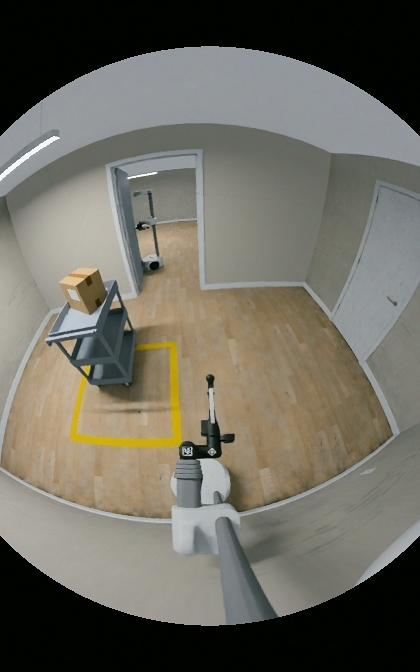

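Emit:
{"op": "move", "data": {"r2": {"base":{"strafe_m":0.88},"pace":"default"}, "cameras": [], "blocking": false}}

Emit:
{"op": "wait", "data": {"seconds": 7, "cameras": []}}

Emit:
{"op": "move", "data": {"r2": {"base":{"translate_m":0.35},"pace":"default"}, "cameras": [], "blocking": false}}

Emit:
{"op": "wait", "data": {"seconds": 5, "cameras": ["r2_head_camera"]}}

Emit:
{"op": "move", "data": {"r2": {"joints":{"gripper_m":0.01}}, "cameras": [], "blocking": false}}

Emit:
{"op": "wait", "data": {"seconds": 3, "cameras": ["r2_head_camera"]}}

Scene clock: 1714.90 s.
move: r2 moving
r1: as last shown
r1.lidar_m: 2.21 0.25 0.25 0.25 0.40 3.36 1.31 2.36 2.79 3.41 4.81 3.45
r1.servo_current: wrist_yaw_rad=46(78) wrist_pitch_rad=46(46) wrist_roll_rad=46(59) gripper_m=39(46)
r1.wrist_depth_mm: - 137 - 1397 - - - / - 138 - 1464 - - - / 110 138 205 1464 - - - / 123 139 236 - - - - / - - - - - - - / - - 193 - 188 - - / - 1983 1808 137 - 1921 -
r2.base_odometry: x=-2.654 y=-6.752 heading=+1.226
r2.turned_by_wheels: +0.000
r2.turned_by_imu: +0.000
r2.base_tilt: forward=-0.6 right=+0.1
r2.lidar_m: 2.48 1.00 1.12 2.05 0.52 0.33 0.30 0.32 0.44 0.91 2.21 2.68
r2.base_status: strafe_m moving
r2.joint_positions: lift_m=+0.650 arm_m=+0.000 wrist_yaw_rad=+0.001 wrist_pitch_rad=-0.001 wrist_roll_rad=+1.570 gripper_m=+0.120
r2.joint_status: not commanded
r2.measured_speeds: translate_m=+0.001 strafe_m=+0.142 rotate_rad=-0.008 lift_m=+0.000 arm_m=+0.000 wrist_yaw_rad=+0.000 wrist_pitch_rad=+0.000 wrist_roll_rad=+0.000
r2.motor_effort: lift_m=+14(15) arm_m=+4(4) wheel_0=-7(11) wheel_1=+11(11) wheel_2=+0(1)
r2.servo_current: wrist_yaw_rad=46(52) wrist_pitch_rad=39(46) wrist_roll_rad=46(59) gripper_m=52(52)
r2.hand_pose: x=+0.4594 y=-0.0871 z=+0.8289 quat_wxyz=(+0.707, +0.707, +0.000, +0.001) (m; r2's base frame)
r2.wrist_depth_mm: - - - - - 1661 1138 / - - - - - 1661 1138 / - - - - - 1661 1182 / - - - - - 1708 1160 / - - - - - 1576 1182 / - - 200 - 213 1464 1229 / - - - - - 1708 1160
pictures: none
No camera images: "cameras" was empty.

Scene clock: 1718.67 s.
earlier move: r2 done
r1.base_odometry: x=-1.752 y=+2.063 heading=-3.100
r1.turned_by_wheels: +0.000
r1.turned_by_imu: +0.000
r1.base_tilt: forward=-1.6 right=+1.3
r1.lidar_m: 2.23 0.25 0.25 0.25 0.38 3.90 1.32 2.36 2.78 3.41 4.82 3.48
r1.base_status: not commanded
r1.joint_positions: lift_m=+0.700 arm_m=+0.000 wrist_yaw_rad=+3.090 wrist_pitch_rad=+0.002 wrist_roll_rad=+0.000 gripper_m=+0.056
r1.joint_status: not commanded
r1.measured_speeds: all 0
r1.motor_effort: lift_m=+19(19) arm_m=+4(4) wheel_0=+4(4) wheel_1=+2(2) wheel_2=-4(4)
r1.servo_current: wrist_yaw_rad=39(78) wrist_pitch_rad=39(46) wrist_roll_rad=59(72) gripper_m=33(52)
r1.hand_pose: x=-0.1126 y=+0.1021 z=+0.8776 quat_wxyz=(+0.026, -0.001, +0.000, +1.000) (m; r1's base frame)
r1.wrist_depth_mm: - 137 - 1430 - - - / - 138 - 1499 - - - / 110 138 204 1499 - - - / 124 139 238 - - - - / - - - - - - - / - - 193 - 187 - - / - 1921 1808 137 - 1808 -
r2.base_odometry: x=-3.448 y=-6.467 heading=+1.226
r2.turned_by_wheels: +0.000
r2.turned_by_imu: +0.001
r2.base_tilt: forward=-0.7 right=+0.1
r2.lidar_m: 0.73 0.77 1.85 1.74 0.63 0.41 0.38 0.40 0.51 1.21 3.05 0.80
r2.base_status: done
r2.joint_positions: lift_m=+0.650 arm_m=+0.000 wrist_yaw_rad=+0.001 wrist_pitch_rad=-0.001 wrist_roll_rad=+1.570 gripper_m=+0.120
r2.joint_status: not commanded
r2.measured_speeds: all 0
r2.motor_effort: lift_m=+14(15) arm_m=+4(4) wheel_0=-3(15) wheel_1=+1(12) wheel_2=+0(2)
r2.servo_current: wrist_yaw_rad=39(59) wrist_pitch_rad=33(46) wrist_roll_rad=46(59) gripper_m=52(59)
r2.hand_pose: x=+0.4594 y=-0.0871 z=+0.8289 quat_wxyz=(+0.707, +0.707, +0.000, +0.001) (m; r2's base frame)
r2.wrist_depth_mm: - - - - - 1661 1182 / - - - - - 1661 1138 / - - - 609 - 609 1160 / - - - 603 - 597 - / - - 831 591 - 591 - / - - 200 580 195 580 - / - - - - - 569 1098
wait: 3.77 of 7 s (r2 has come to rest)
pictures: none
No camera images: "cameras" was empty.

Scene clock: 1719.17 s.
move: r2 moving
r1: as last shown
r1.lidar_m: 2.20 0.25 0.27 0.25 0.41 3.92 1.32 2.34 2.78 3.37 4.81 3.47
r1.motor_effort: lift_m=+19(19) arm_m=+4(4) wheel_0=+4(4) wheel_1=+1(2) wheel_2=-4(4)
r1.servo_current: wrist_yaw_rad=46(59) wrist_pitch_rad=39(46) wrist_roll_rad=46(59) gripper_m=39(46)
r1.wrist_depth_mm: - 137 - 1430 - - - / - 137 - 1430 - - - / 110 138 205 1464 - - - / 123 139 238 - - - - / - - - - - - - / - - 193 - 187 - - / - 1921 1808 137 - 1863 -
r2.base_odometry: x=-3.437 y=-6.438 heading=+1.226
r2.turned_by_wheels: +0.000
r2.turned_by_imu: +0.000
r2.base_tilt: forward=-0.7 right=+0.1
r2.lidar_m: 0.70 0.72 1.86 1.76 0.68 0.46 0.41 0.44 0.56 1.27 3.03 0.78
r2.base_status: translate_m moving
r2.joint_positions: lift_m=+0.650 arm_m=+0.000 wrist_yaw_rad=+0.001 wrist_pitch_rad=-0.001 wrist_roll_rad=+1.570 gripper_m=+0.120
r2.joint_status: not commanded
r2.measured_speeds: translate_m=+0.122 strafe_m=+0.000 rotate_rad=+0.000 lift_m=+0.000 arm_m=+0.000 wrist_yaw_rad=+0.000 wrist_pitch_rad=+0.000 wrist_roll_rad=+0.000
r2.motor_effort: lift_m=+14(15) arm_m=+4(4) wheel_0=+5(9) wheel_1=+8(9) wheel_2=-12(14)
r2.servo_current: wrist_yaw_rad=59(59) wrist_pitch_rad=46(46) wrist_roll_rad=52(59) gripper_m=46(59)
r2.hand_pose: x=+0.4594 y=-0.0871 z=+0.8289 quat_wxyz=(+0.707, +0.707, +0.000, +0.001) (m; r2's base frame)
r2.wrist_depth_mm: - - - - - 1618 1182 / - - - - - 1661 1160 / - - - 580 - 580 1025 / - - - 569 - 569 - / - - 809 564 - 554 - / - - 200 549 198 554 - / - - - - - - 544
pictures: none
No camera images: "cameras" was empty.

Scene clock: 1721.33 s.
earlier move: r2 done
r1.base_odometry: x=-1.752 y=+2.063 heading=-3.100
r1.turned_by_wheels: +0.000
r1.turned_by_imu: +0.000
r1.base_tilt: forward=-1.6 right=+1.3
r1.lidar_m: 2.19 0.26 0.25 0.25 0.40 3.93 1.27 2.34 2.77 3.42 4.83 3.49
r1.base_status: not commanded
r1.joint_positions: lift_m=+0.700 arm_m=+0.000 wrist_yaw_rad=+3.090 wrist_pitch_rad=+0.002 wrist_roll_rad=+0.000 gripper_m=+0.056
r1.joint_status: not commanded
r1.measured_speeds: all 0
r1.motor_effort: lift_m=+19(19) arm_m=+4(4) wheel_0=+4(5) wheel_1=+2(2) wheel_2=-4(4)
r1.servo_current: wrist_yaw_rad=39(72) wrist_pitch_rad=39(46) wrist_roll_rad=46(65) gripper_m=46(46)
r1.hand_pose: x=-0.1126 y=+0.1021 z=+0.8776 quat_wxyz=(+0.026, -0.001, +0.000, +1.000) (m; r1's base frame)
r1.wrist_depth_mm: - 137 - 1430 - - - / - 137 - 1499 - - - / 110 138 204 1499 - - - / 123 139 238 - - - - / - - - - - - - / - - 193 - 187 - - / - 1983 1808 137 - 1808 -
r2.base_odometry: x=-3.330 y=-6.138 heading=+1.227
r2.turned_by_wheels: +0.000
r2.turned_by_imu: +0.001
r2.base_tilt: forward=-0.7 right=+0.0
r2.lidar_m: 0.39 0.41 1.91 1.79 1.19 0.79 0.72 0.77 0.98 2.14 2.98 0.46
r2.base_status: done
r2.joint_positions: lift_m=+0.650 arm_m=+0.000 wrist_yaw_rad=+0.001 wrist_pitch_rad=-0.001 wrist_roll_rad=+1.570 gripper_m=+0.120
r2.joint_status: not commanded
r2.measured_speeds: all 0
r2.motor_effort: lift_m=+14(15) arm_m=+4(4) wheel_0=+3(11) wheel_1=+5(9) wheel_2=-4(14)
r2.servo_current: wrist_yaw_rad=46(65) wrist_pitch_rad=39(46) wrist_roll_rad=46(59) gripper_m=52(59)
r2.hand_pose: x=+0.4594 y=-0.0871 z=+0.8289 quat_wxyz=(+0.707, +0.707, +0.000, +0.001) (m; r2's base frame)
r2.wrist_depth_mm: - - 204 204 - 1537 1138 / 1863 - 202 262 268 268 268 / 1863 - 198 258 - 1661 - / 1863 - 195 255 - 831 - / - 473 193 250 - - - / - 217 189 246 186 - - / - 535 535 - - - -
wait: 2.17 of 5 s (r2 has come to rest)
pictures: r2_head_camera
Images, in order (width x height): r2_head_camera 420x560.

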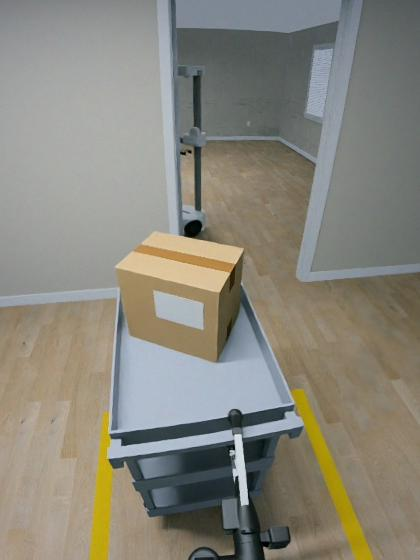

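Scene clock: 1721.83 s.
move: r2 moving
r1: as last shown
r1.lidar_m: 2.20 0.25 0.25 0.25 0.39 3.89 1.29 2.36 2.78 3.39 4.82 3.45
r1.motor_effort: lift_m=+19(19) arm_m=+4(4) wheel_0=+4(4) wheel_1=+1(2) wheel_2=-4(4)
r1.servo_current: wrist_yaw_rad=65(65) wrist_pitch_rad=39(46) wrist_roll_rad=39(59) gripper_m=39(46)
r1.wrist_depth_mm: - 137 - 1397 - - - / - 138 - 1499 - - - / 110 138 205 1499 - - - / 123 139 237 - - - - / - - - - - - - / - - 193 - 187 - - / - 1983 1863 137 - 1863 -
r2.base_odometry: x=-3.330 y=-6.138 heading=+1.227
r2.turned_by_wheels: +0.000
r2.turned_by_imu: +0.000
r2.base_tilt: forward=-0.6 right=+0.1
r2.lidar_m: 0.39 0.40 1.93 1.77 1.21 0.80 0.72 0.75 0.97 2.15 3.02 0.43
r2.base_status: not commanded
r2.joint_positions: lift_m=+0.650 arm_m=+0.000 wrist_yaw_rad=+0.001 wrist_pitch_rad=-0.001 wrist_roll_rad=+1.570 gripper_m=+0.106
r2.joint_status: gripper_m moving
r2.measured_speeds: all 0
r2.motor_effort: lift_m=+14(15) arm_m=+4(4) wheel_0=+3(3) wheel_1=+4(5) wheel_2=-3(4)
r2.servo_current: wrist_yaw_rad=39(52) wrist_pitch_rad=39(46) wrist_roll_rad=39(59) gripper_m=98(98)
r2.hand_pose: x=+0.4594 y=-0.0871 z=+0.8289 quat_wxyz=(+0.707, +0.707, +0.000, +0.001) (m; r2's base frame)
r2.wrist_depth_mm: - - 204 205 - 1537 1118 / 1808 - 202 260 268 270 270 / 1863 - 198 258 - 1661 - / 1808 - 196 255 - 842 - / - 477 192 250 - - - / - 480 189 247 188 - - / - 535 525 - - - -
pictures: none
No camera images: "cameras" was empty.

Scene clock: 1723.27 s.
earlier move: r2 done
r1.base_odometry: x=-1.752 y=+2.063 heading=-3.100
r1.turned_by_wheels: +0.000
r1.turned_by_imu: +0.000
r1.base_tilt: forward=-1.6 right=+1.3
r1.lidar_m: 2.20 0.25 0.27 0.25 0.41 3.91 1.31 2.36 2.77 3.40 4.82 3.45
r1.base_status: not commanded
r1.joint_positions: lift_m=+0.700 arm_m=+0.000 wrist_yaw_rad=+3.090 wrist_pitch_rad=+0.002 wrist_roll_rad=+0.000 gripper_m=+0.056
r1.joint_status: not commanded
r1.measured_speeds: all 0
r1.motor_effort: lift_m=+19(19) arm_m=+4(4) wheel_0=+3(5) wheel_1=+1(2) wheel_2=-4(4)
r1.servo_current: wrist_yaw_rad=46(65) wrist_pitch_rad=46(52) wrist_roll_rad=59(72) gripper_m=39(46)
r1.hand_pose: x=-0.1126 y=+0.1021 z=+0.8776 quat_wxyz=(+0.026, -0.001, +0.000, +1.000) (m; r1's base frame)
r1.wrist_depth_mm: - 137 - 1464 - - - / - 137 - 1499 - - - / 110 138 206 1464 - - - / 123 139 237 - - - - / - - - - - - - / - - 194 - 187 - - / - 1921 1808 137 - 1863 -
r2.base_odometry: x=-3.330 y=-6.138 heading=+1.227
r2.turned_by_wheels: +0.000
r2.turned_by_imu: +0.000
r2.base_tilt: forward=-0.6 right=+0.1
r2.lidar_m: 0.37 0.38 1.92 1.76 1.21 0.80 0.73 0.77 0.96 2.17 3.02 0.46
r2.base_status: not commanded
r2.joint_positions: lift_m=+0.650 arm_m=+0.000 wrist_yaw_rad=+0.001 wrist_pitch_rad=-0.008 wrist_roll_rad=+1.570 gripper_m=+0.011
r2.joint_status: all done
r2.measured_speeds: all 0
r2.motor_effort: lift_m=+15(15) arm_m=+4(4) wheel_0=+3(4) wheel_1=+4(5) wheel_2=-3(4)
r2.servo_current: wrist_yaw_rad=46(65) wrist_pitch_rad=52(59) wrist_roll_rad=39(59) gripper_m=78(195)
r2.hand_pose: x=+0.4594 y=-0.0871 z=+0.8308 quat_wxyz=(+0.707, +0.707, -0.003, +0.003) (m; r2's base frame)
r2.wrist_depth_mm: - - 196 195 - 1708 1229 / 1983 - - 236 254 255 254 / 1921 - - 247 248 1808 535 / 1863 - 591 244 244 820 - / 1863 504 477 240 239 809 - / 1921 484 184 188 179 - - / - - 535 - - - -
wait: 1.43 of 3 s (r2 has come to rest)
pictures: r2_head_camera
Images, in order (width x height): r2_head_camera 420x560.

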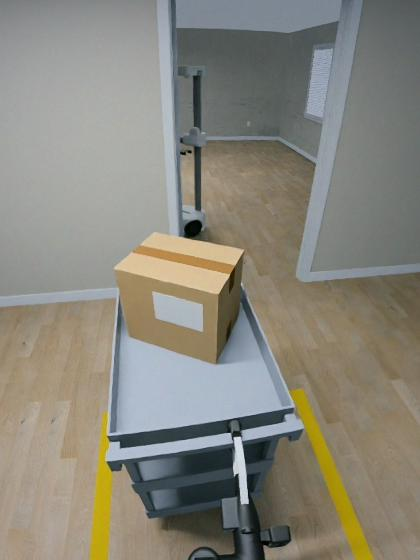

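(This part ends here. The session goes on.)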